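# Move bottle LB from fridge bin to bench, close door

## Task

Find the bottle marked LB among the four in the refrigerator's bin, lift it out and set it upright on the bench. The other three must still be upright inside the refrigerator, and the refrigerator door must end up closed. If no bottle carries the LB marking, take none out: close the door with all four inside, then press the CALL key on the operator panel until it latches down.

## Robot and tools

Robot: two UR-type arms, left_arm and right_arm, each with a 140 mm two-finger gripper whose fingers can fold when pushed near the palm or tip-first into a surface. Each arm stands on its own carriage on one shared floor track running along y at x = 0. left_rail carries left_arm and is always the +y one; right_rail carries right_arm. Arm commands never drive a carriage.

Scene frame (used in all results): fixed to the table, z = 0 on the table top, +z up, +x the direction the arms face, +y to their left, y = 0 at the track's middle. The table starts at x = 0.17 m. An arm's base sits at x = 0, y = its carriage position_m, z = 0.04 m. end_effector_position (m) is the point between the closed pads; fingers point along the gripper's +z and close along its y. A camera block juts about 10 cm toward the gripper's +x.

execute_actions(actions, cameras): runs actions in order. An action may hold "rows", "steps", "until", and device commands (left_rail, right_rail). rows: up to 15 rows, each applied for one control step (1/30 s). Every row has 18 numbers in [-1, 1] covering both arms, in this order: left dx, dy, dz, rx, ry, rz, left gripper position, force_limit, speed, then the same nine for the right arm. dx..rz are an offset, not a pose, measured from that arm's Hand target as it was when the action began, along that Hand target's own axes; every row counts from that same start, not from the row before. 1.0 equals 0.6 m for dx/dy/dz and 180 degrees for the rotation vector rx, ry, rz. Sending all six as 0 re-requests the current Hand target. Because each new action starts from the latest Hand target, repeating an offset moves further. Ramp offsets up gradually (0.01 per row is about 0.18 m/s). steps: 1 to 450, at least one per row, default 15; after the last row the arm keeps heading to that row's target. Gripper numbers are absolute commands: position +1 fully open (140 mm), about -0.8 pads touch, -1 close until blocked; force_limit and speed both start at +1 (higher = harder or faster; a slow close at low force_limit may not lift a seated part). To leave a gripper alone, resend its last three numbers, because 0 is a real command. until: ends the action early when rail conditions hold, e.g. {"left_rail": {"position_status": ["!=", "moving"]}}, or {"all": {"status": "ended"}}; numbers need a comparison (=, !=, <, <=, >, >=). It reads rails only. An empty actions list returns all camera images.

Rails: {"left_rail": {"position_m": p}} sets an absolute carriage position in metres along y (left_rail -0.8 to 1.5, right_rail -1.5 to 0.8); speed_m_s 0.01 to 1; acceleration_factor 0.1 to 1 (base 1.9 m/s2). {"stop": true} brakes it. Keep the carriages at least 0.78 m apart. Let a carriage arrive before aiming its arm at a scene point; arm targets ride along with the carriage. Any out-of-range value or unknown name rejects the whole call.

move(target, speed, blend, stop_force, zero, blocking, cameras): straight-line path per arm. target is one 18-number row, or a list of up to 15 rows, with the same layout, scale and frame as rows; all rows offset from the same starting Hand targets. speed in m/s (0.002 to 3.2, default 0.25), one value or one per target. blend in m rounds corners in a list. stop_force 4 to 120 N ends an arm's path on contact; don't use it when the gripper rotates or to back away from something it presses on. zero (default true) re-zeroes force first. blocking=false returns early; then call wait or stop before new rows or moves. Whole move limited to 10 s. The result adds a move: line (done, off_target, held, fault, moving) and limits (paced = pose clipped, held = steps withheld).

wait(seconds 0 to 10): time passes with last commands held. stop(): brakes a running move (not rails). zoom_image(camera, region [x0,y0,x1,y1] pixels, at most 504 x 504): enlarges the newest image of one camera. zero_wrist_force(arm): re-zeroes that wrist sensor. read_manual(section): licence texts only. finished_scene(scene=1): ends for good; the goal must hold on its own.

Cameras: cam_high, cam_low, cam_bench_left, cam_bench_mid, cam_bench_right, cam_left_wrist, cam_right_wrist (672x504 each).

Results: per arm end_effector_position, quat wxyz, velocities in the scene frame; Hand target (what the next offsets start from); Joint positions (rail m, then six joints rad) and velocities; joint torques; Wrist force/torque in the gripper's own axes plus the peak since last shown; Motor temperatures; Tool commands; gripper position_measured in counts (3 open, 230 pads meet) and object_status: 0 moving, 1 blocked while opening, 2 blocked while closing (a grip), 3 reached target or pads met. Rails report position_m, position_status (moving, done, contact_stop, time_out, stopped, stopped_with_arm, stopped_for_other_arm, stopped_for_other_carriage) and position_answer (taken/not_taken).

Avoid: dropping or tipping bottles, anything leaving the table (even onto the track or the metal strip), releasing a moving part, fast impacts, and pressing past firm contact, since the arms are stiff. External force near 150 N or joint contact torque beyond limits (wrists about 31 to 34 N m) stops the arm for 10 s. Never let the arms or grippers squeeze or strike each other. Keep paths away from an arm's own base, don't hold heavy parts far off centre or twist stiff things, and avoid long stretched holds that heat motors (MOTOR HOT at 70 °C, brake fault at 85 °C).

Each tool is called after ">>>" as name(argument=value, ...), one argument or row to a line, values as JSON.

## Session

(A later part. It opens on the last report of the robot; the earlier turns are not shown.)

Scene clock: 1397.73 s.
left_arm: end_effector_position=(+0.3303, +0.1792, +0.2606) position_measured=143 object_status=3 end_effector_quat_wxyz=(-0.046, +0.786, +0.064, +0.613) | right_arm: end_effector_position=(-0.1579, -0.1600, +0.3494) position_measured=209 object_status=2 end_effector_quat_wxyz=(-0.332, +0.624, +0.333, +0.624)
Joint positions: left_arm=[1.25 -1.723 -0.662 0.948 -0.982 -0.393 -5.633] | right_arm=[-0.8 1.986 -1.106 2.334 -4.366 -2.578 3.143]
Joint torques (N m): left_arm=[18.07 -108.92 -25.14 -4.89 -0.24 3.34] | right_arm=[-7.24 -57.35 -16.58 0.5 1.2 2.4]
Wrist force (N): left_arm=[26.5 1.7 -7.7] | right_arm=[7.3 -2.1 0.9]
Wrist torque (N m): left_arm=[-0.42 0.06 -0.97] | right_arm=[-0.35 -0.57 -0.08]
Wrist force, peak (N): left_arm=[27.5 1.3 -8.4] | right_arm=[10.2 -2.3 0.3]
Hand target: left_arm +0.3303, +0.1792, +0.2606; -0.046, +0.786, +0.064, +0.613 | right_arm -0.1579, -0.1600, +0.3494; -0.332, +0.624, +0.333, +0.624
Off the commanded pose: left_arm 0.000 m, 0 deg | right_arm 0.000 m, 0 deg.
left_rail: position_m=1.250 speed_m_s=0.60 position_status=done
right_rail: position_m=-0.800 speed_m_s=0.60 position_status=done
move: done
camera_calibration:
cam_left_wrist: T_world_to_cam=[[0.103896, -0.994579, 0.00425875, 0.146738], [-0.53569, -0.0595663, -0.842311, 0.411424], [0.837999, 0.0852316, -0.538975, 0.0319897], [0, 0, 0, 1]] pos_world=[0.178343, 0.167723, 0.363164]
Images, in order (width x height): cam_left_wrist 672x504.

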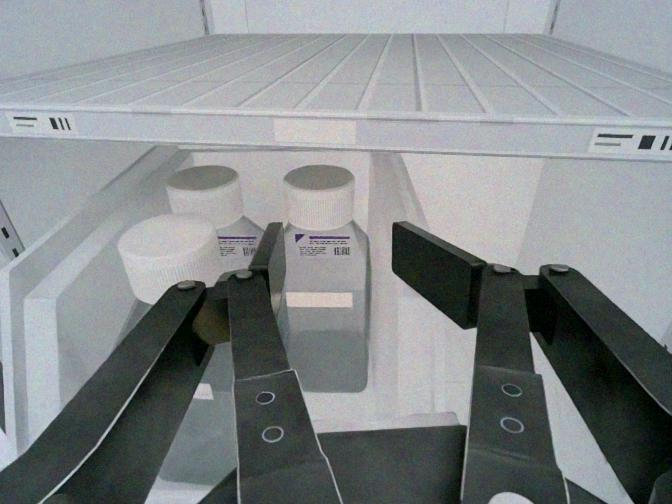

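>>> zoom_image(
  camera="cam_left_wrist",
  region=[0, 120, 504, 504],
)

>>> execute_actions(
  actions=[],
  cameras=["cam_bench_left","cam_low"],
)

Scaled by 1.000.

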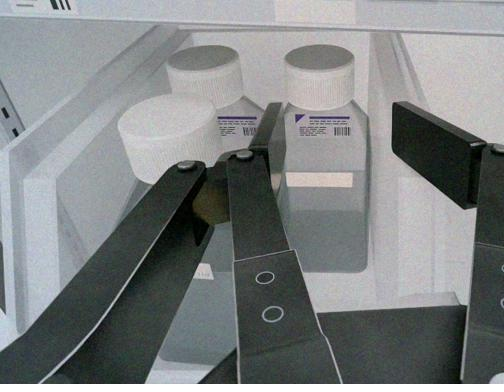

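Scene clock: 1403.57 s.
left_arm: end_effector_position=(+0.3303, +0.1792, +0.2606) position_measured=143 object_status=3 end_effector_quat_wxyz=(-0.046, +0.786, +0.064, +0.613) | right_arm: end_effector_position=(-0.1579, -0.1600, +0.3494) position_measured=209 object_status=2 end_effector_quat_wxyz=(-0.332, +0.624, +0.333, +0.624)
Joint positions: left_arm=[1.25 -1.723 -0.662 0.948 -0.982 -0.393 -5.633] | right_arm=[-0.8 1.986 -1.106 2.334 -4.366 -2.578 3.143]
Joint velocities: within noise
Joint torques (N m): left_arm=[13.67 -87.17 -31.14 -2.46 -2.07 3.43] | right_arm=[-7.28 -57.39 -16.71 0.53 1.23 2.67]
Motor temperatures (°C): left_arm=[29 29 28 35 36 30] | right_arm=[30 33 29 31 33 32]
Wrist force (N): left_arm=[26.9 1.9 -7.5] | right_arm=[7.3 -1.9 0.9]
Wrist torque (N m): left_arm=[-0.42 -0.03 -0.97] | right_arm=[-0.28 -0.56 -0.08]
Wrist force, peak (N): left_arm=[27.0 1.6 -7.9] | right_arm=[8.2 -2.2 1.1]
Hand target: left_arm +0.3303, +0.1792, +0.2606; -0.046, +0.786, +0.064, +0.613 | right_arm -0.1579, -0.1600, +0.3494; -0.332, +0.624, +0.333, +0.624
Tool commands: left_gripper/position=-0.11 left_gripper/force_limit=+0.0 left_gripper/speed=-1.0 right_gripper/position=-1.0 right_gripper/force_limit=-0.05 right_gripper/speed=-1.0
Off the commanded pose: left_arm 0.000 m, 0 deg | right_arm 0.000 m, 0 deg.
left_rail: position_m=1.250 speed_m_s=0.60 position_status=done
right_rail: position_m=-0.800 speed_m_s=0.60 position_status=done
Images, in order (width x height): cam_low 672x504, cam_bench_left 672x504.

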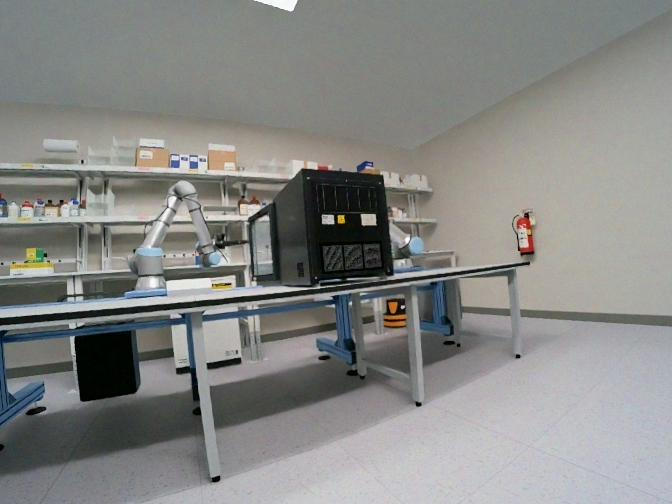

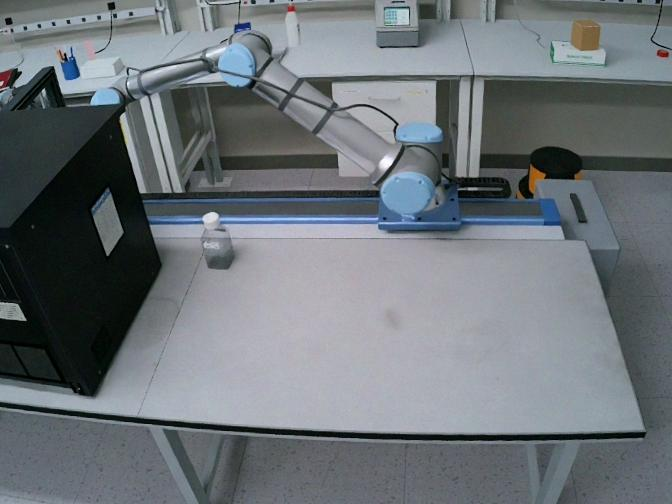

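>>> move(
  target=[0.03,0,-0.1,0,0,0,-0.14,0,-1,0,0,0,0,0,0,-1,-0.05,-1],
  speed=0.06,
  cameras=["cam_left_wrist"],
)

Scene clock: 1420.30 s.
left_arm: end_effector_position=(+0.2772, +0.1710, +0.2927) position_measured=146 object_status=3 end_effector_quat_wxyz=(-0.046, +0.786, +0.064, +0.613) | right_arm: end_effector_position=(-0.1579, -0.1600, +0.3494) position_measured=209 object_status=2 end_effector_quat_wxyz=(-0.332, +0.624, +0.333, +0.624)
Joint positions: left_arm=[1.25 -1.769 -0.65 0.858 -0.84 -0.429 -5.703] | right_arm=[-0.8 1.986 -1.106 2.334 -4.366 -2.578 3.143]
Joint torques (N m): left_arm=[-14.6 -104.97 -59.39 1.73 -1.56 -2.31] | right_arm=[-6.77 -56.77 -16.33 0.61 0.63 3.04]
Wrist force (N): left_arm=[3.8 1.1 3.1] | right_arm=[10.7 -2.5 0.2]
Wrist torque (N m): left_arm=[0.41 0.07 -0.03] | right_arm=[-0.33 -0.61 -0.08]
Wrist force, peak (N): left_arm=[27.3 1.6 -7.7] | right_arm=[11.0 -2.4 0.3]
Hand target: left_arm +0.2771, +0.1710, +0.2927; -0.046, +0.786, +0.064, +0.613 | right_arm -0.1579, -0.1600, +0.3494; -0.332, +0.624, +0.333, +0.624
Off the commanded pose: left_arm 0.000 m, 0 deg | right_arm 0.000 m, 0 deg.
left_rail: position_m=1.250 speed_m_s=0.60 position_status=done
right_rail: position_m=-0.800 speed_m_s=0.60 position_status=done
move: done
camera_calibration:
cam_left_wrist: T_world_to_cam=[[0.103896, -0.994579, 0.00425875, 0.143953], [-0.53569, -0.0595663, -0.842311, 0.409582], [0.837999, 0.0852316, -0.538975, 0.0944036], [0, 0, 0, 1]] pos_world=[0.125343, 0.159523, 0.395264]
Images, in order (width x height): cam_left_wrist 672x504.

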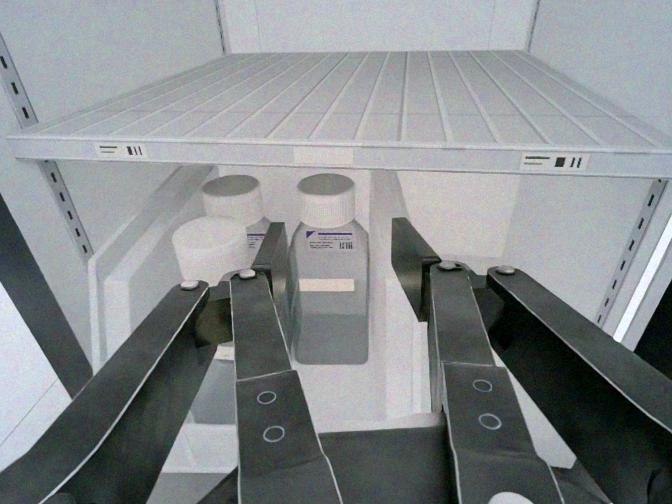

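>>> move(
  target=[0.01907,-0.01377,0.01107,-0.02098,-0.0611,0.00742,-0.14,0,-1,0,0,0,0,0,0,-1,-0.05,-1],
  speed=0.06,
  cameras=["cam_left_wrist"],
)

Scene clock: 1431.93 s.
left_arm: end_effector_position=(+0.2850, +0.1806, +0.3021) position_measured=146 object_status=3 end_effector_quat_wxyz=(-0.021, +0.843, +0.039, +0.536) | right_arm: end_effector_position=(-0.1579, -0.1600, +0.3494) position_measured=209 object_status=2 end_effector_quat_wxyz=(-0.332, +0.624, +0.333, +0.624)
Joint positions: left_arm=[1.25 -1.751 -0.8 1.075 -1.338 -0.508 -5.287] | right_arm=[-0.8 1.986 -1.106 2.334 -4.366 -2.578 3.143]
Joint torques (N m): left_arm=[12.73 -129.92 -41.57 -7.78 -0.63 2.21] | right_arm=[-6.6 -55.43 -16.29 0.85 0.3 3.04]
Wrist force (N): left_arm=[4.4 1.0 2.7] | right_arm=[10.8 -2.2 0.1]
Wrist torque (N m): left_arm=[0.40 -0.21 -0.13] | right_arm=[-0.27 -0.61 -0.09]
Wrist force, peak (N): left_arm=[4.5 1.6 3.1] | right_arm=[11.1 -2.2 0.5]
Hand target: left_arm +0.2850, +0.1806, +0.3021; -0.020, +0.843, +0.039, +0.536 | right_arm -0.1579, -0.1600, +0.3494; -0.332, +0.624, +0.333, +0.624
Off the commanded pose: left_arm 0.000 m, 0 deg | right_arm 0.000 m, 0 deg.
left_rail: position_m=1.250 speed_m_s=0.60 position_status=done
right_rail: position_m=-0.800 speed_m_s=0.60 position_status=done
move: done
camera_calibration:
cam_left_wrist: T_world_to_cam=[[0.0348964, -0.999284, 0.0146492, 0.170093], [-0.688345, -0.0346598, -0.724555, 0.425657], [0.724544, 0.0152007, -0.689061, 0.182498], [0, 0, 0, 1]] pos_world=[0.154835, 0.181951, 0.431672]
Images, in order (width x height): cam_left_wrist 672x504.

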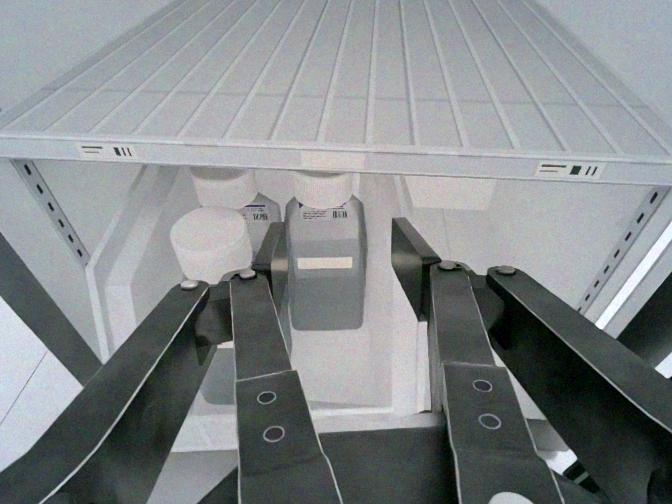

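>>> move(
  target=[0,0,0.1333,0,0,0,-0.14,0,-1,0,0,0,0,0,0,-1,-0.05,-1],
  speed=0.05,
  stop_force=10,
  cameras=["cam_left_wrist"],
)

Scene clock: 1439.13 s.
left_arm: end_effector_position=(+0.3571, +0.1867, +0.2681) position_measured=146 object_status=3 end_effector_quat_wxyz=(-0.020, +0.843, +0.039, +0.536) | right_arm: end_effector_position=(-0.1579, -0.1600, +0.3494) position_measured=209 object_status=2 end_effector_quat_wxyz=(-0.332, +0.624, +0.333, +0.624)
Joint positions: left_arm=[1.25 -1.685 -0.794 1.147 -1.527 -0.48 -5.162] | right_arm=[-0.8 1.986 -1.106 2.334 -4.366 -2.578 3.143]
Joint torques (N m): left_arm=[15.17 -97.12 -40.62 -8.59 6.63 2.13] | right_arm=[-5.86 -54.95 -16.69 0.61 0.27 3.13]
Wrist force (N): left_arm=[4.8 -1.7 0.1] | right_arm=[10.6 -1.9 1.0]
Wrist torque (N m): left_arm=[0.39 -0.30 -0.09] | right_arm=[-0.31 -0.62 -0.09]
Wrist force, peak (N): left_arm=[7.7 -1.4 -3.4] | right_arm=[11.1 -2.5 0.3]
Hand target: left_arm +0.3571, +0.1867, +0.2681; -0.020, +0.843, +0.039, +0.536 | right_arm -0.1579, -0.1600, +0.3494; -0.332, +0.624, +0.333, +0.624
Off the commanded pose: left_arm 0.000 m, 0 deg | right_arm 0.000 m, 0 deg.
left_rail: position_m=1.250 speed_m_s=0.60 position_status=done
right_rail: position_m=-0.800 speed_m_s=0.60 position_status=done
move: done
camera_calibration:
cam_left_wrist: T_world_to_cam=[[0.0347575, -0.999289, 0.0146416, 0.174203], [-0.688454, -0.0345607, -0.724456, 0.450899], [0.724447, 0.0151002, -0.689165, 0.106748], [0, 0, 0, 1]] pos_world=[0.227036, 0.188051, 0.397673]
Images, in order (width x height): cam_left_wrist 672x504.

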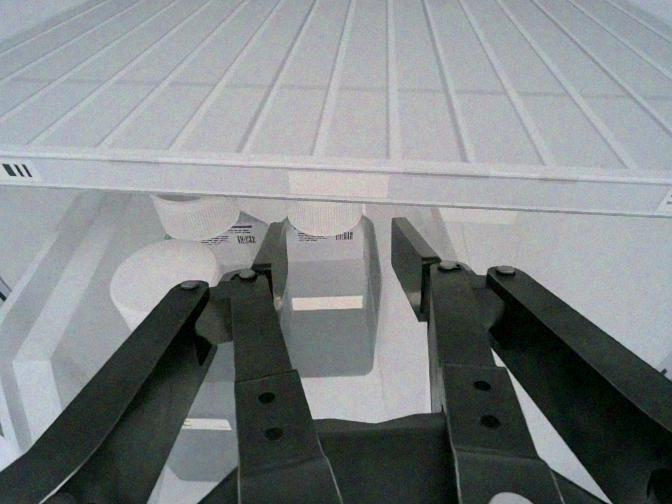

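>>> move(
  target=[0,-0.0083,0,0,0,0,-0.12,0,-1,0,0,0,0,0,0,-1,-0.05,-1],
  speed=0.03,
  stop_force=8,
  cameras=["cam_left_wrist"],
)

>>> zoom_image(
  camera="cam_left_wrist",
  region=[220, 150, 470, 340],
)

Scene clock: 1447.87 s.
left_arm: end_effector_position=(+0.3567, +0.1917, +0.2681) position_measured=144 object_status=3 end_effector_quat_wxyz=(-0.020, +0.843, +0.039, +0.536) | right_arm: end_effector_position=(-0.1579, -0.1600, +0.3494) position_measured=209 object_status=2 end_effector_quat_wxyz=(-0.332, +0.624, +0.333, +0.624)
Joint positions: left_arm=[1.25 -1.686 -0.802 1.162 -1.532 -0.48 -5.164] | right_arm=[-0.8 1.986 -1.106 2.334 -4.366 -2.578 3.143]
Joint torques (N m): left_arm=[-13.18 -128.63 -41.52 -8.24 -0.82 -0.93] | right_arm=[-6.14 -54.38 -16.71 0.44 0.27 3.36]
Wrist force (N): left_arm=[4.6 1.4 2.3] | right_arm=[10.8 -2.5 0.4]
Wrist torque (N m): left_arm=[0.50 -0.27 -0.11] | right_arm=[-0.31 -0.62 -0.08]
Wrist force, peak (N): left_arm=[7.0 -2.6 1.3] | right_arm=[11.1 -2.2 0.0]
Hand target: left_arm +0.3567, +0.1917, +0.2681; -0.020, +0.843, +0.039, +0.536 | right_arm -0.1579, -0.1600, +0.3494; -0.332, +0.624, +0.333, +0.624
Off the commanded pose: left_arm 0.000 m, 0 deg | right_arm 0.000 m, 0 deg.
left_rail: position_m=1.250 speed_m_s=0.60 position_status=done
right_rail: position_m=-0.800 speed_m_s=0.60 position_status=done
move: done
camera_calibration:
cam_left_wrist: T_world_to_cam=[[0.0348267, -0.999285, 0.0147136, 0.179072], [-0.68845, -0.0346606, -0.724456, 0.450742], [0.724448, 0.0151008, -0.689164, 0.107035], [0, 0, 0, 1]] pos_world=[0.226535, 0.192951, 0.397672]
Images, in order (width x height): cam_left_wrist 672x504.

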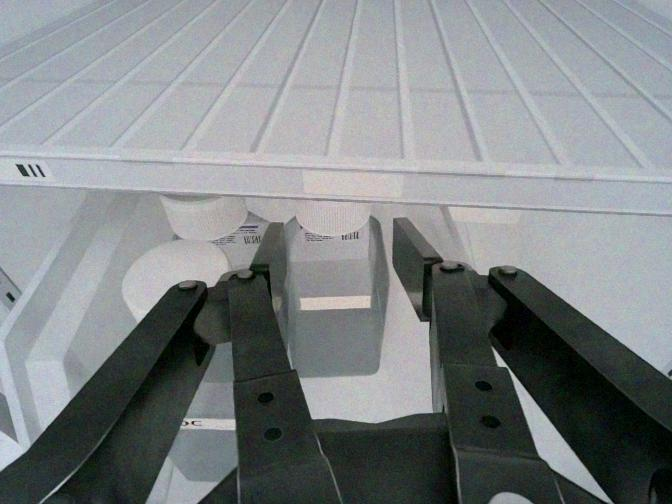

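Scaled by 2.016 from the camera's 672x504 image, which has a finer 960x720 frame.

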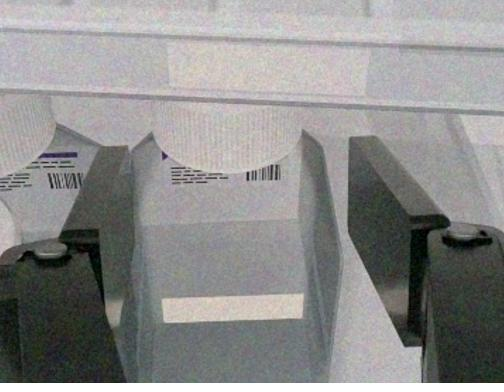

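>>> move(
  target=[0,0,0.05,0,0,0,-0.12,0,-1,0,0,0,0,0,0,-1,-0.05,-1],
  speed=0.03,
  stop_force=8,
  cameras=["cam_left_wrist"],
)

>>> zoom_image(
  camera="cam_left_wrist",
  region=[220, 150, 470, 340],
)

Scene clock: 1454.07 s.
left_arm: end_effector_position=(+0.3837, +0.1940, +0.2553) position_measured=144 object_status=3 end_effector_quat_wxyz=(-0.020, +0.843, +0.039, +0.536) | right_arm: end_effector_position=(-0.1579, -0.1600, +0.3494) position_measured=209 object_status=2 end_effector_quat_wxyz=(-0.332, +0.624, +0.333, +0.624)
Joint positions: left_arm=[1.25 -1.661 -0.795 1.183 -1.605 -0.471 -5.114] | right_arm=[-0.8 1.986 -1.106 2.334 -4.366 -2.578 3.143]
Joint torques (N m): left_arm=[16.78 -88.53 -36.24 -7.93 4.37 3.01] | right_arm=[-5.51 -53.57 -16.12 0.6 -0.03 3.32]
Wrist force (N): left_arm=[9.6 -1.1 -2.7] | right_arm=[9.8 -1.9 0.8]
Wrist torque (N m): left_arm=[0.00 -0.52 -0.36] | right_arm=[-0.33 -0.60 -0.08]
Wrist force, peak (N): left_arm=[10.0 -0.9 -2.8] | right_arm=[11.1 -2.7 0.3]
Hand target: left_arm +0.3837, +0.1940, +0.2553; -0.020, +0.843, +0.039, +0.536 | right_arm -0.1579, -0.1600, +0.3494; -0.332, +0.624, +0.333, +0.624
Off the commanded pose: left_arm 0.000 m, 0 deg | right_arm 0.000 m, 0 deg.
left_rail: position_m=1.250 speed_m_s=0.60 position_status=done
right_rail: position_m=-0.800 speed_m_s=0.60 position_status=done
move: done
camera_calibration:
cam_left_wrist: T_world_to_cam=[[0.0348267, -0.999285, 0.0147136, 0.180615], [-0.68845, -0.0346606, -0.724456, 0.460206], [0.724448, 0.0151008, -0.689164, 0.0785464], [0, 0, 0, 1]] pos_world=[0.253635, 0.195251, 0.384872]
Images, in order (width x height): cam_left_wrist 672x504.

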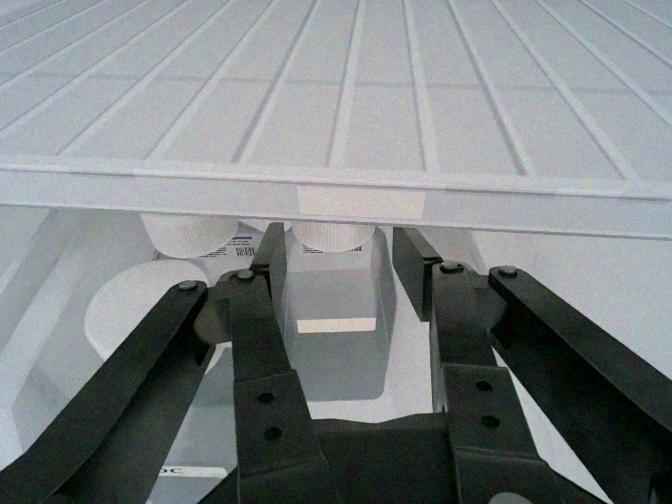

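Scaled by 2.016 from the camera's 672x504 image, which has a finer 960x720 frame.

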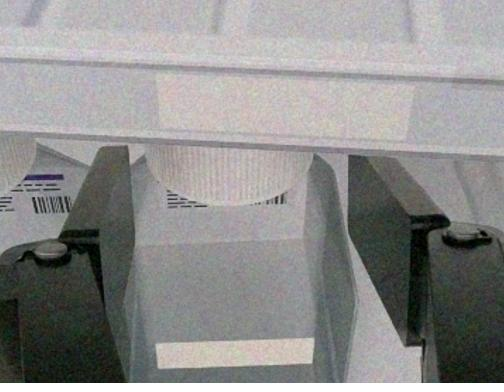

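>>> wait(
  seconds=0.5,
  cameras=["cam_left_wrist"],
)

Scene clock: 1463.13 s.
left_arm: end_effector_position=(+0.3837, +0.1940, +0.2553) position_measured=144 object_status=3 end_effector_quat_wxyz=(-0.020, +0.843, +0.039, +0.536) | right_arm: end_effector_position=(-0.1579, -0.1600, +0.3494) position_measured=209 object_status=2 end_effector_quat_wxyz=(-0.332, +0.624, +0.333, +0.624)
Joint positions: left_arm=[1.25 -1.661 -0.795 1.183 -1.605 -0.471 -5.114] | right_arm=[-0.8 1.986 -1.106 2.334 -4.366 -2.578 3.143]
Joint torques (N m): left_arm=[15.36 -87.86 -36.56 -7.65 -0.75 2.33] | right_arm=[-6.18 -53.24 -16.17 0.6 0.07 3.38]
Wrist force (N): left_arm=[9.9 -1.0 -2.9] | right_arm=[10.0 -1.9 0.7]
Wrist torque (N m): left_arm=[0.02 -0.60 -0.37] | right_arm=[-0.34 -0.66 -0.08]
Wrist force, peak (N): left_arm=[10.0 -1.0 -3.1] | right_arm=[10.2 -1.9 1.0]
Hand target: left_arm +0.3837, +0.1940, +0.2553; -0.020, +0.843, +0.039, +0.536 | right_arm -0.1579, -0.1600, +0.3494; -0.332, +0.624, +0.333, +0.624
Tool commands: left_gripper/position=-0.12 left_gripper/force_limit=+0.0 left_gripper/speed=-1.0 right_gripper/position=-1.0 right_gripper/force_limit=-0.05 right_gripper/speed=-1.0
Off the commanded pose: left_arm 0.000 m, 0 deg | right_arm 0.000 m, 0 deg.
left_rail: position_m=1.250 speed_m_s=0.60 position_status=done
right_rail: position_m=-0.800 speed_m_s=0.60 position_status=done
wait: 0.50 s; at rest from the start
camera_calibration:
cam_left_wrist: T_world_to_cam=[[0.0348267, -0.999285, 0.0147136, 0.180615], [-0.68845, -0.0346606, -0.724456, 0.460206], [0.724448, 0.0151008, -0.689164, 0.0785464], [0, 0, 0, 1]] pos_world=[0.253635, 0.195251, 0.384872]
Images, in order (width x height): cam_left_wrist 672x504.

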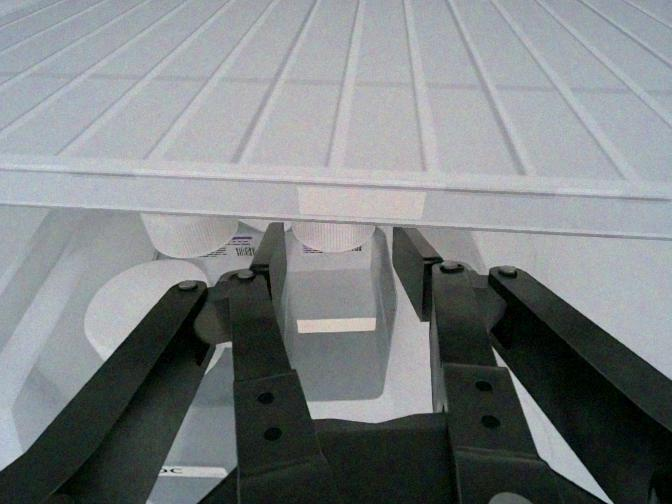

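>>> move(
  target=[0.005,0,-0.2,0,0,0,-0.12,0,-1,0,0,0,0,0,0,-1,-0.05,-1],
  speed=0.08,
  cameras=["cam_left_wrist"],
)

Scene clock: 1472.90 s.
left_arm: end_effector_position=(+0.2768, +0.1850, +0.3091) position_measured=144 object_status=3 end_effector_quat_wxyz=(-0.020, +0.843, +0.039, +0.536) | right_arm: end_effector_position=(-0.1579, -0.1600, +0.3494) position_measured=209 object_status=2 end_effector_quat_wxyz=(-0.332, +0.624, +0.333, +0.624)
Joint positions: left_arm=[1.25 -1.759 -0.811 1.079 -1.319 -0.512 -5.301] | right_arm=[-0.8 1.986 -1.106 2.334 -4.366 -2.578 3.143]
Joint torques (N m): left_arm=[-13.44 -97.82 -60.92 0.47 -0.72 -2.18] | right_arm=[-4.25 -52.82 -15.67 0.48 -0.21 3.65]
Wrist force (N): left_arm=[4.0 1.0 2.4] | right_arm=[10.5 -2.3 0.0]
Wrist torque (N m): left_arm=[0.40 -0.11 0.00] | right_arm=[-0.28 -0.54 -0.09]
Wrist force, peak (N): left_arm=[11.1 -0.5 2.1] | right_arm=[11.2 -2.4 0.1]
Hand target: left_arm +0.2768, +0.1850, +0.3091; -0.020, +0.843, +0.039, +0.536 | right_arm -0.1579, -0.1600, +0.3494; -0.332, +0.624, +0.333, +0.624
Off the commanded pose: left_arm 0.000 m, 0 deg | right_arm 0.000 m, 0 deg.
left_rail: position_m=1.250 speed_m_s=0.60 position_status=done
right_rail: position_m=-0.800 speed_m_s=0.60 position_status=done
move: done
camera_calibration:
cam_left_wrist: T_world_to_cam=[[0.0347548, -0.999287, 0.0147829, 0.174633], [-0.688452, -0.0346613, -0.724453, 0.425277], [0.724449, 0.0150009, -0.689165, 0.19322], [0, 0, 0, 1]] pos_world=[0.146736, 0.186351, 0.438672]
Images, in order (width x height): cam_left_wrist 672x504.

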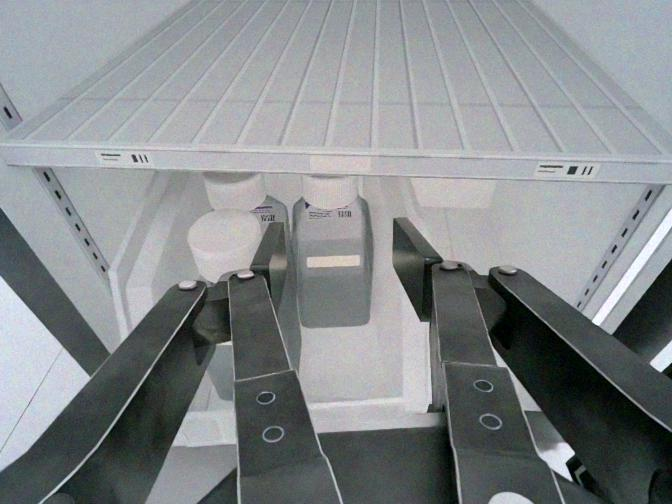

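>>> move(
  target=[-0.01898,-0.00475,0.05435,-0.0208,-0.19432,0.01906,-1,0,-1,0,0,0,0,0,0,-1,-0.05,-1],
  speed=0.12,
  cameras=["cam_left_wrist","cam_bench_left"],
)

Scene clock: 1494.57 s.
left_arm: end_effector_position=(+0.3011, +0.1898, +0.2849) position_measured=232 object_status=3 end_effector_quat_wxyz=(+0.003, +0.966, +0.001, +0.258) | right_arm: end_effector_position=(-0.1579, -0.1600, +0.3494) position_measured=209 object_status=2 end_effector_quat_wxyz=(-0.332, +0.624, +0.333, +0.624)
Joint positions: left_arm=[1.25 -1.611 -0.914 1.132 -1.773 -1.05 -4.759] | right_arm=[-0.8 1.986 -1.106 2.334 -4.366 -2.578 3.143]
Joint torques (N m): left_arm=[13.46 -123.39 -63.78 -9.87 -1.54 2.23] | right_arm=[-5.01 -53.64 -16.05 1.06 -0.78 3.98]
Wrist force (N): left_arm=[3.4 1.8 0.9] | right_arm=[10.5 -2.2 0.5]
Wrist torque (N m): left_arm=[0.50 -0.35 -0.05] | right_arm=[-0.26 -0.54 -0.08]
Wrist force, peak (N): left_arm=[4.5 1.3 2.7] | right_arm=[11.2 -2.8 0.3]
Hand target: left_arm +0.3011, +0.1898, +0.2849; +0.003, +0.966, +0.001, +0.258 | right_arm -0.1579, -0.1600, +0.3494; -0.332, +0.624, +0.333, +0.624
Off the commanded pose: left_arm 0.000 m, 0 deg | right_arm 0.000 m, 0 deg.
left_rail: position_m=1.250 speed_m_s=0.60 position_status=done
right_rail: position_m=-0.800 speed_m_s=0.60 position_status=done
move: done
camera_calibration:
cam_left_wrist: T_world_to_cam=[[-0.0384864, -0.998302, 0.043715, 0.192516], [-0.979512, 0.0290356, -0.199282, 0.350557], [0.197674, -0.050489, -0.978967, 0.412458], [0, 0, 0, 1]] pos_world=[0.269252, 0.202835, 0.465226]
Images, in order (width x height): cam_bench_left 672x504, cam_left_wrist 672x504.

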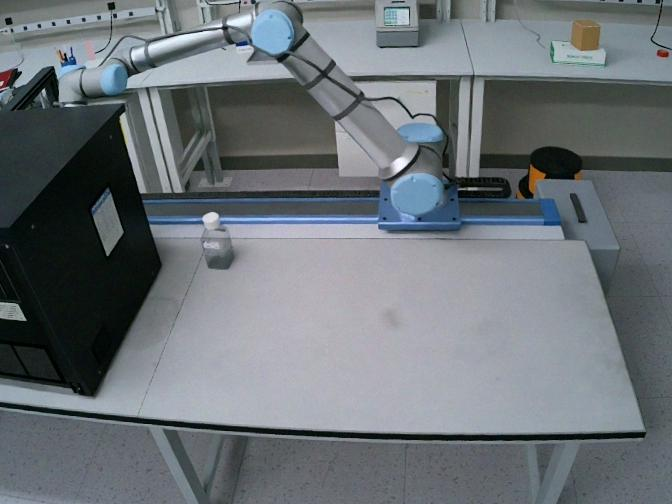

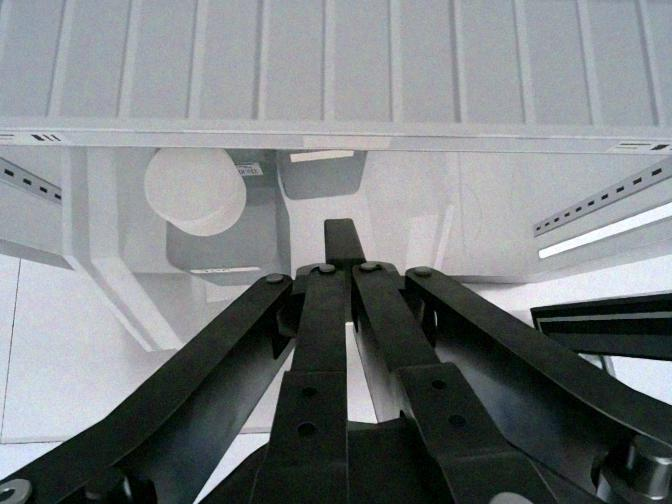

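>>> zoom_image(
  camera="cam_left_wrist",
  region=[0, 130, 504, 460],
)

Scaled by 1.000.

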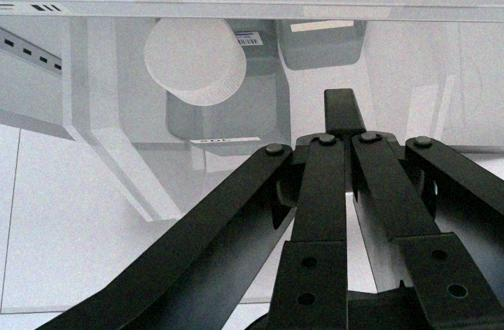

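>>> move(
  target=[-0.0892,0,0.1544,0,0,0,-1,0,-1,0,0,0,0,0,0,-1,-0.05,-1],
  speed=0.06,
  stop_force=8,
  cameras=["cam_left_wrist"],
)

Scene clock: 1505.63 s.
left_arm: end_effector_position=(+0.3008, +0.1890, +0.1779) position_measured=232 object_status=3 end_effector_quat_wxyz=(+0.003, +0.966, +0.001, +0.258) | right_arm: end_effector_position=(-0.1579, -0.1600, +0.3494) position_measured=209 object_status=2 end_effector_quat_wxyz=(-0.332, +0.624, +0.333, +0.624)
Joint positions: left_arm=[1.25 -1.611 -0.858 1.232 -1.929 -1.05 -4.759] | right_arm=[-0.8 1.986 -1.106 2.334 -4.366 -2.578 3.143]
Joint torques (N m): left_arm=[-13.03 -93.67 -42.57 -9.57 1.23 1.1] | right_arm=[-5.7 -52.37 -15.81 1.16 -1.08 3.91]
Wrist force (N): left_arm=[3.0 1.6 0.7] | right_arm=[10.5 -2.2 0.2]
Wrist torque (N m): left_arm=[0.46 -0.32 -0.05] | right_arm=[-0.25 -0.56 -0.08]
Wrist force, peak (N): left_arm=[3.9 2.1 -0.3] | right_arm=[11.1 -2.5 0.2]
Hand target: left_arm +0.3008, +0.1890, +0.1779; +0.003, +0.966, +0.001, +0.258 | right_arm -0.1579, -0.1600, +0.3494; -0.332, +0.624, +0.333, +0.624
Off the commanded pose: left_arm 0.000 m, 0 deg | right_arm 0.000 m, 0 deg.
left_rail: position_m=1.250 speed_m_s=0.60 position_status=done
right_rail: position_m=-0.800 speed_m_s=0.60 position_status=done
move: done
camera_calibration:
cam_left_wrist: T_world_to_cam=[[-0.0385733, -0.9983, 0.0437058, 0.196409], [-0.979571, 0.0291384, -0.198977, 0.328849], [0.197365, -0.0504881, -0.979029, 0.307833], [0, 0, 0, 1]] pos_world=[0.268952, 0.202035, 0.358227]
Images, in order (width x height): cam_left_wrist 672x504.

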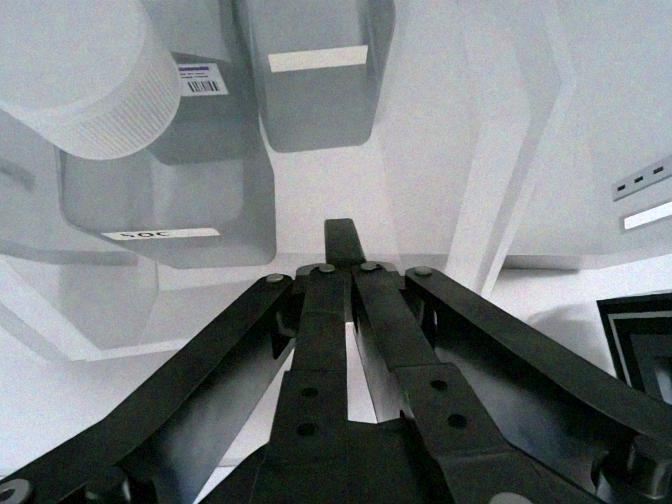

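>>> move(
  target=[-0.0635,0,-0.0367,0,0,0,-1,0,-1,0,0,0,0,0,0,-1,-0.05,-1],
  speed=0.03,
  stop_force=15,
  cameras=["cam_left_wrist"],
)

Scene clock: 1514.00 s.
left_arm: end_effector_position=(+0.2568, +0.1890, +0.1780) position_measured=232 object_status=3 end_effector_quat_wxyz=(+0.003, +0.966, +0.001, +0.258) | right_arm: end_effector_position=(-0.1579, -0.1600, +0.3494) position_measured=209 object_status=2 end_effector_quat_wxyz=(-0.332, +0.624, +0.333, +0.624)
Joint positions: left_arm=[1.25 -1.653 -0.867 1.242 -1.906 -1.051 -4.808] | right_arm=[-0.8 1.986 -1.106 2.334 -4.366 -2.578 3.143]
Joint torques (N m): left_arm=[-18.5 -126.1 -42.51 -0.76 -2.17 -1.98] | right_arm=[-4.94 -51.63 -16.15 1.36 -1.28 4.03]
Wrist force (N): left_arm=[6.0 0.7 3.0] | right_arm=[11.2 -2.9 0.1]
Wrist torque (N m): left_arm=[0.45 -0.34 0.07] | right_arm=[-0.30 -0.69 -0.08]
Wrist force, peak (N): left_arm=[6.9 0.8 3.2] | right_arm=[11.2 -2.9 0.1]
Hand target: left_arm +0.2568, +0.1890, +0.1780; +0.003, +0.966, +0.001, +0.258 | right_arm -0.1579, -0.1600, +0.3494; -0.332, +0.624, +0.333, +0.624
Off the commanded pose: left_arm 0.000 m, 0 deg | right_arm 0.000 m, 0 deg.
left_rail: position_m=1.250 speed_m_s=0.60 position_status=done
right_rail: position_m=-0.800 speed_m_s=0.60 position_status=done
move: done
camera_calibration:
cam_left_wrist: T_world_to_cam=[[-0.0385733, -0.9983, 0.0437058, 0.194703], [-0.979571, 0.0291384, -0.198977, 0.285788], [0.197365, -0.0504881, -0.979029, 0.316713], [0, 0, 0, 1]] pos_world=[0.224952, 0.202035, 0.358427]
Images, in order (width x height): cam_left_wrist 672x504.

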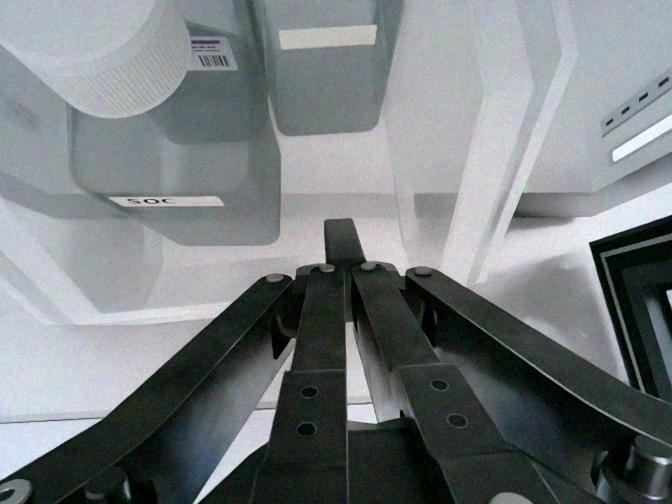

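>>> move(
  target=[
    [0.01155,0,0.00667,0,0,0,-1,0,-1,0,0,0,0,0,0,-1,-0.05,-1],
    [0.10075,0,-0.14773,0,0,0,-1,0,-1,0,0,0,0,0,0,-1,-0.05,-1],
    [0.1595,-0.02667,-0.1656,-0.02024,0.17767,0.01955,-0.13,0,-1,0,0,0,0,0,0,-1,-0.05,-1],
  ],
  speed=0.1,
  cameras=["cam_left_wrist"],
)

>>> zoom_image(
  camera="cam_left_wrist",
  region=[168, 130, 504, 382],
)

Scene clock: 1553.30 s.
left_arm: end_effector_position=(+0.2903, +0.2060, +0.3117) position_measured=145 object_status=0 end_effector_quat_wxyz=(+0.026, +0.857, -0.035, +0.514) | right_arm: end_effector_position=(-0.1579, -0.1600, +0.3494) position_measured=209 object_status=2 end_effector_quat_wxyz=(-0.332, +0.624, +0.333, +0.624)
Joint positions: left_arm=[1.25 -1.752 -0.946 1.352 -1.81 -0.498 -4.91] | right_arm=[-0.8 1.986 -1.106 2.334 -4.366 -2.578 3.143]
Joint torques (N m): left_arm=[-14.86 -87.55 -41.48 -0.5 5.95 -2.27] | right_arm=[-3.2 -53.74 -16.23 1.32 -0.96 3.99]
Wrist force (N): left_arm=[3.6 1.0 2.3] | right_arm=[10.5 -2.3 0.6]
Wrist torque (N m): left_arm=[0.38 -0.07 0.04] | right_arm=[-0.30 -0.57 -0.08]
Wrist force, peak (N): left_arm=[6.2 1.1 3.2] | right_arm=[11.3 -2.7 -0.2]
Hand target: left_arm +0.2903, +0.2060, +0.3117; +0.026, +0.857, -0.035, +0.514 | right_arm -0.1579, -0.1600, +0.3494; -0.332, +0.624, +0.333, +0.624
Off the commanded pose: left_arm 0.000 m, 0 deg | right_arm 0.000 m, 0 deg.
left_rail: position_m=1.250 speed_m_s=0.60 position_status=done
right_rail: position_m=-0.800 speed_m_s=0.60 position_status=done
move: done
camera_calibration:
cam_left_wrist: T_world_to_cam=[[-0.138798, -0.990161, 0.0177917, 0.242648], [-0.719948, 0.0885512, -0.688356, 0.409671], [0.680008, -0.108351, -0.725155, 0.234473], [0, 0, 0, 1]] pos_world=[0.169177, 0.229389, 0.447712]
Images, in order (width x height): cam_left_wrist 672x504.

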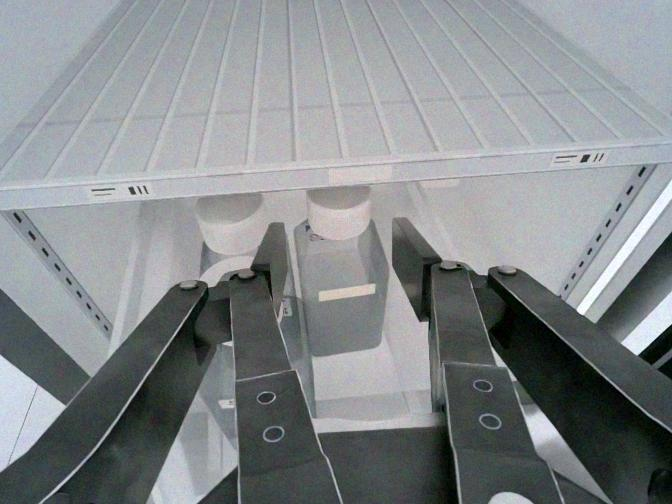

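Scaled by 1.500 from the camera's 672x504 image, which has a finer 960x720 frame.

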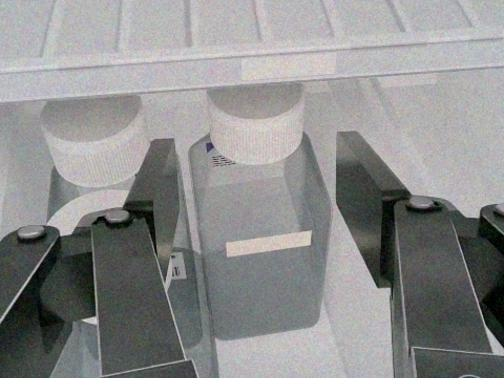

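>>> move(
  target=[
    [0,0.01,0.03,0,0,0,-0.13,0,-1,0,0,0,0,0,0,-1,-0.05,-1],
    [0,0.01,0.13,0,0,0,-0.13,0,-1,0,0,0,0,0,0,-1,-0.05,-1],
  ],
  speed=0.05,
  stop_force=8,
  cameras=["cam_left_wrist"],
)

>>> zoom_image(
  camera="cam_left_wrist",
  region=[168, 130, 504, 382],
)

Scene clock: 1564.83 s.
left_arm: end_effector_position=(+0.3583, +0.1938, +0.2750) position_measured=145 object_status=3 end_effector_quat_wxyz=(+0.026, +0.857, -0.035, +0.514) | right_arm: end_effector_position=(-0.1579, -0.1600, +0.3494) position_measured=209 object_status=2 end_effector_quat_wxyz=(-0.332, +0.624, +0.333, +0.624)
Joint positions: left_arm=[1.25 -1.683 -0.89 1.356 -1.997 -0.491 -4.766] | right_arm=[-0.8 1.986 -1.106 2.334 -4.366 -2.578 3.143]
Joint torques (N m): left_arm=[13.66 -89.26 -39.89 -9.57 6.69 2.32] | right_arm=[-4.11 -53.62 -15.4 1.18 -0.51 3.94]
Wrist force (N): left_arm=[3.9 1.3 2.4] | right_arm=[10.6 -1.9 0.7]
Wrist torque (N m): left_arm=[0.47 -0.16 -0.10] | right_arm=[-0.22 -0.57 -0.09]
Wrist force, peak (N): left_arm=[4.1 1.3 2.9] | right_arm=[11.1 -2.6 0.4]
Hand target: left_arm +0.3583, +0.1938, +0.2750; +0.026, +0.857, -0.035, +0.514 | right_arm -0.1579, -0.1600, +0.3494; -0.332, +0.624, +0.333, +0.624
Off the commanded pose: left_arm 0.000 m, 0 deg | right_arm 0.000 m, 0 deg.
left_rail: position_m=1.250 speed_m_s=0.60 position_status=done
right_rail: position_m=-0.800 speed_m_s=0.60 position_status=done
move: done
camera_calibration:
cam_left_wrist: T_world_to_cam=[[-0.138798, -0.990161, 0.0177917, 0.240659], [-0.719948, 0.0885512, -0.688356, 0.434445], [0.680008, -0.108351, -0.725155, 0.160297], [0, 0, 0, 1]] pos_world=[0.237177, 0.217189, 0.411012]
Images, in order (width x height): cam_left_wrist 672x504.

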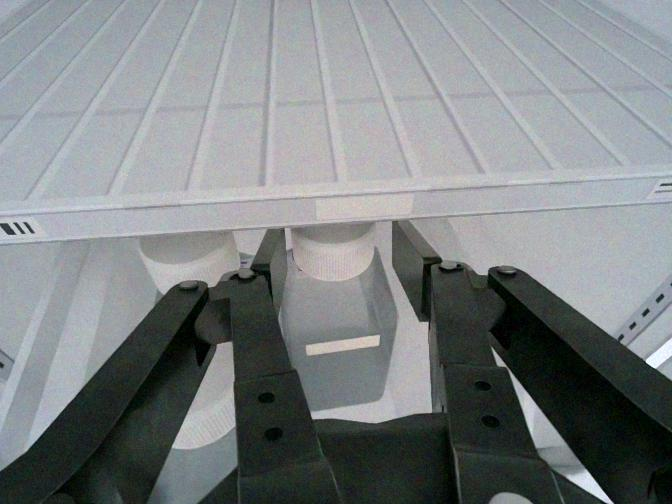

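Scaled by 1.500 from the camera's 672x504 image, which has a finer 960x720 frame.

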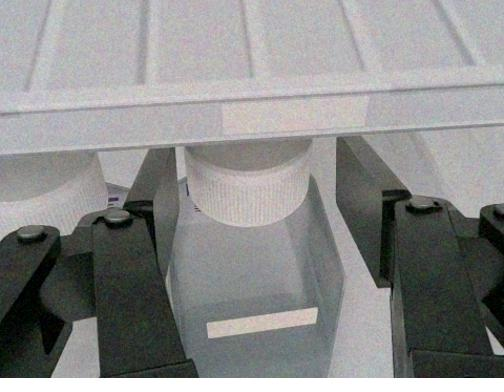

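>>> move(
  target=[0,-0.0017,0.0567,0,0,0,-0.13,0,-1,0,0,0,0,0,0,-1,-0.05,-1],
  speed=0.04,
  stop_force=8,
  cameras=["cam_left_wrist"],
)

>>> zoom_image(
  camera="cam_left_wrist",
  region=[168, 180, 504, 432],
)

Scene clock: 1615.50 s.
left_arm: end_effector_position=(+0.3883, +0.1920, +0.2590) position_measured=145 object_status=3 end_effector_quat_wxyz=(+0.026, +0.857, -0.035, +0.514) | right_arm: end_effector_position=(-0.1579, -0.1600, +0.3494) position_measured=209 object_status=2 end_effector_quat_wxyz=(-0.332, +0.624, +0.333, +0.624)
Joint positions: left_arm=[1.25 -1.654 -0.867 1.36 -2.079 -0.491 -4.704] | right_arm=[-0.8 1.986 -1.106 2.334 -4.366 -2.578 3.143]
Joint torques (N m): left_arm=[11.62 -90.35 -39.11 -9.6 0.05 2.03] | right_arm=[-4.05 -53.66 -15.31 1.14 -0.4 3.76]
Wrist force (N): left_arm=[4.1 1.4 2.3] | right_arm=[10.8 -2.1 0.3]
Wrist torque (N m): left_arm=[0.50 -0.21 -0.09] | right_arm=[-0.26 -0.62 -0.09]
Wrist force, peak (N): left_arm=[4.2 1.2 3.2] | right_arm=[11.2 -2.6 0.3]
Hand target: left_arm +0.3883, +0.1920, +0.2590; +0.026, +0.857, -0.035, +0.514 | right_arm -0.1579, -0.1600, +0.3494; -0.332, +0.624, +0.333, +0.624
Off the commanded pose: left_arm 0.000 m, 0 deg | right_arm 0.000 m, 0 deg.
left_rail: position_m=1.250 speed_m_s=0.60 position_status=done
right_rail: position_m=-0.800 speed_m_s=0.60 position_status=done
move: done
camera_calibration:
cam_left_wrist: T_world_to_cam=[[-0.138798, -0.990161, 0.0177917, 0.243425], [-0.719948, 0.0885512, -0.688356, 0.445181], [0.680008, -0.108351, -0.725155, 0.12811], [0, 0, 0, 1]] pos_world=[0.267177, 0.215489, 0.395012]
Images, in order (width x height): cam_left_wrist 672x504.

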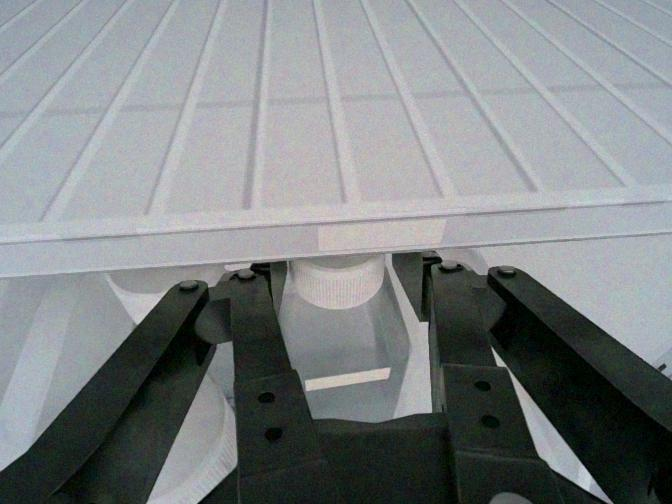

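Scaled by 1.500 from the camera's 672x504 image, which has a finer 960x720 frame.

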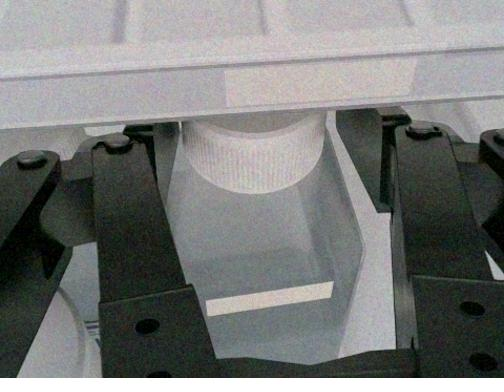

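>>> move(
  target=[0,0,0.0067,0,0,0,-0.13,0,-1,0,0,0,0,0,0,-1,-0.05,-1],
  speed=0.04,
  stop_force=8,
)

>>> execute_actions(
  actions=[
    {"rows":[[0,0,0,0,0,0,-1,0,-1,0,0,0,0,0,0,-1,-0.05,-1]],"steps":70},
  ],
  cameras=["cam_left_wrist"],
)

Scene clock: 1621.17 s.
left_arm: end_effector_position=(+0.3918, +0.1917, +0.2571) position_measured=145 object_status=3 end_effector_quat_wxyz=(+0.026, +0.857, -0.035, +0.514) | right_arm: end_effector_position=(-0.1579, -0.1600, +0.3494) position_measured=209 object_status=2 end_effector_quat_wxyz=(-0.332, +0.624, +0.333, +0.624)
Joint positions: left_arm=[1.25 -1.65 -0.864 1.36 -2.088 -0.491 -4.696] | right_arm=[-0.8 1.986 -1.106 2.334 -4.366 -2.578 3.143]
Joint torques (N m): left_arm=[12.47 -90.72 -58.58 -9.46 -0.25 2.33] | right_arm=[-3.73 -55.41 -14.35 1.08 -0.11 3.95]
Wrist force (N): left_arm=[4.3 1.6 2.6] | right_arm=[10.8 -2.1 0.3]
Wrist torque (N m): left_arm=[0.53 -0.25 -0.09] | right_arm=[-0.26 -0.62 -0.08]
Wrist force, peak (N): left_arm=[4.3 1.6 2.6] | right_arm=[11.0 -2.3 0.6]
Hand target: left_arm +0.3918, +0.1917, +0.2571; +0.026, +0.857, -0.035, +0.514 | right_arm -0.1579, -0.1600, +0.3494; -0.332, +0.624, +0.333, +0.624
Off the commanded pose: left_arm 0.000 m, 0 deg | right_arm 0.000 m, 0 deg.
left_rail: position_m=1.250 speed_m_s=0.60 position_status=done
right_rail: position_m=-0.800 speed_m_s=0.60 position_status=done
move: done

Scene clock: 1623.70 s.
left_arm: end_effector_position=(+0.3918, +0.1917, +0.2571) position_measured=161 object_status=2 end_effector_quat_wxyz=(+0.026, +0.857, -0.035, +0.514) | right_arm: end_effector_position=(-0.1579, -0.1600, +0.3494) position_measured=209 object_status=2 end_effector_quat_wxyz=(-0.332, +0.624, +0.333, +0.624)
Joint positions: left_arm=[1.25 -1.65 -0.864 1.36 -2.088 -0.491 -4.696] | right_arm=[-0.8 1.986 -1.106 2.334 -4.366 -2.578 3.143]
Joint torques (N m): left_arm=[5.16 -107.06 -57.74 -8.36 2.89 -0.07] | right_arm=[-3.62 -54.54 -14.79 1.12 -0.11 3.85]
Wrist force (N): left_arm=[4.4 0.6 1.8] | right_arm=[10.8 -1.8 0.4]
Wrist torque (N m): left_arm=[0.50 -0.21 0.03] | right_arm=[-0.22 -0.65 -0.09]
Wrist force, peak (N): left_arm=[4.3 1.3 2.5] | right_arm=[11.2 -1.9 0.4]
Hand target: left_arm +0.3918, +0.1917, +0.2571; +0.026, +0.857, -0.035, +0.514 | right_arm -0.1579, -0.1600, +0.3494; -0.332, +0.624, +0.333, +0.624
Off the commanded pose: left_arm 0.000 m, 0 deg | right_arm 0.000 m, 0 deg.
left_rail: position_m=1.250 speed_m_s=0.60 position_status=done
right_rail: position_m=-0.800 speed_m_s=0.60 position_status=done
camera_calibration:
cam_left_wrist: T_world_to_cam=[[-0.138798, -0.990161, 0.0177917, 0.243548], [-0.719948, 0.0885512, -0.688356, 0.446428], [0.680008, -0.108351, -0.725155, 0.124309], [0, 0, 0, 1]] pos_world=[0.270677, 0.215089, 0.393112]
Images, in order (width x height): cam_left_wrist 672x504.

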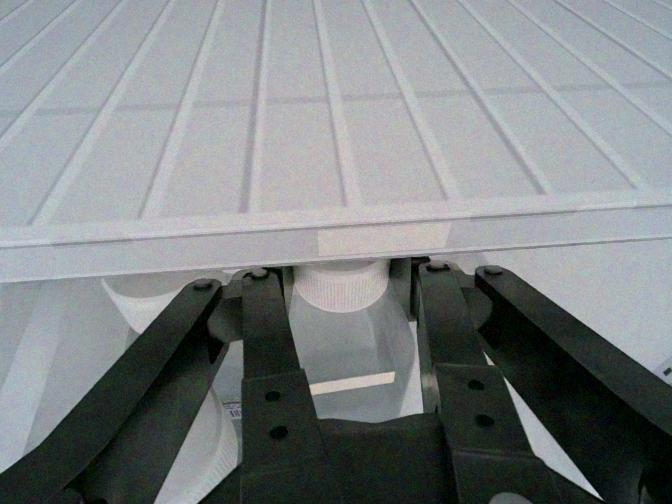

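>>> move(
  target=[0.002,0.01206,-0.15618,0,0,0,-1,0,-1,0,0,0,0,0,0,-1,-0.05,-1],
  speed=0.05,
  stop_force=12,
  cameras=["cam_left_wrist"],
)

Scene clock: 1630.67 s.
left_arm: end_effector_position=(+0.3095, +0.1920, +0.3023) position_measured=161 object_status=2 end_effector_quat_wxyz=(+0.026, +0.857, -0.035, +0.514) | right_arm: end_effector_position=(-0.1579, -0.1600, +0.3494) position_measured=209 object_status=2 end_effector_quat_wxyz=(-0.332, +0.624, +0.333, +0.624)
Joint positions: left_arm=[1.25 -1.731 -0.916 1.327 -1.854 -0.495 -4.866] | right_arm=[-0.8 1.986 -1.106 2.334 -4.366 -2.578 3.143]
Joint torques (N m): left_arm=[-15.21 -125.27 -62.13 -0.32 0.26 -2.04] | right_arm=[-3.82 -54.25 -14.31 1.33 -0.21 3.84]
Wrist force (N): left_arm=[1.2 2.3 4.1] | right_arm=[10.8 -2.7 0.4]
Wrist torque (N m): left_arm=[0.33 -0.23 -0.12] | right_arm=[-0.39 -0.50 -0.08]
Wrist force, peak (N): left_arm=[0.9 2.5 4.9] | right_arm=[11.5 -2.8 0.1]
Hand target: left_arm +0.3095, +0.1920, +0.3024; +0.026, +0.857, -0.035, +0.514 | right_arm -0.1579, -0.1600, +0.3494; -0.332, +0.624, +0.333, +0.624
Off the commanded pose: left_arm 0.000 m, 0 deg | right_arm 0.000 m, 0 deg.
left_rail: position_m=1.250 speed_m_s=0.60 position_status=done
right_rail: position_m=-0.800 speed_m_s=0.60 position_status=done
move: done
camera_calibration:
cam_left_wrist: T_world_to_cam=[[-0.138798, -0.990161, 0.0177917, 0.231616], [-0.719948, 0.0885512, -0.688356, 0.418332], [0.680008, -0.108351, -0.725155, 0.213156], [0, 0, 0, 1]] pos_world=[0.188377, 0.215389, 0.438412]
Images, in order (width x height): cam_left_wrist 672x504.

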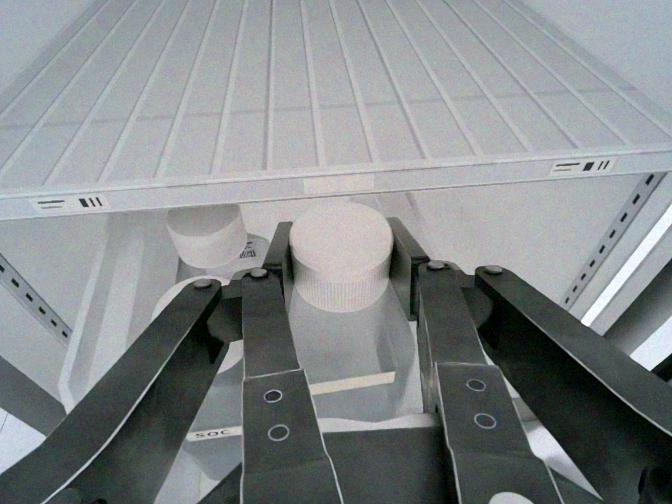

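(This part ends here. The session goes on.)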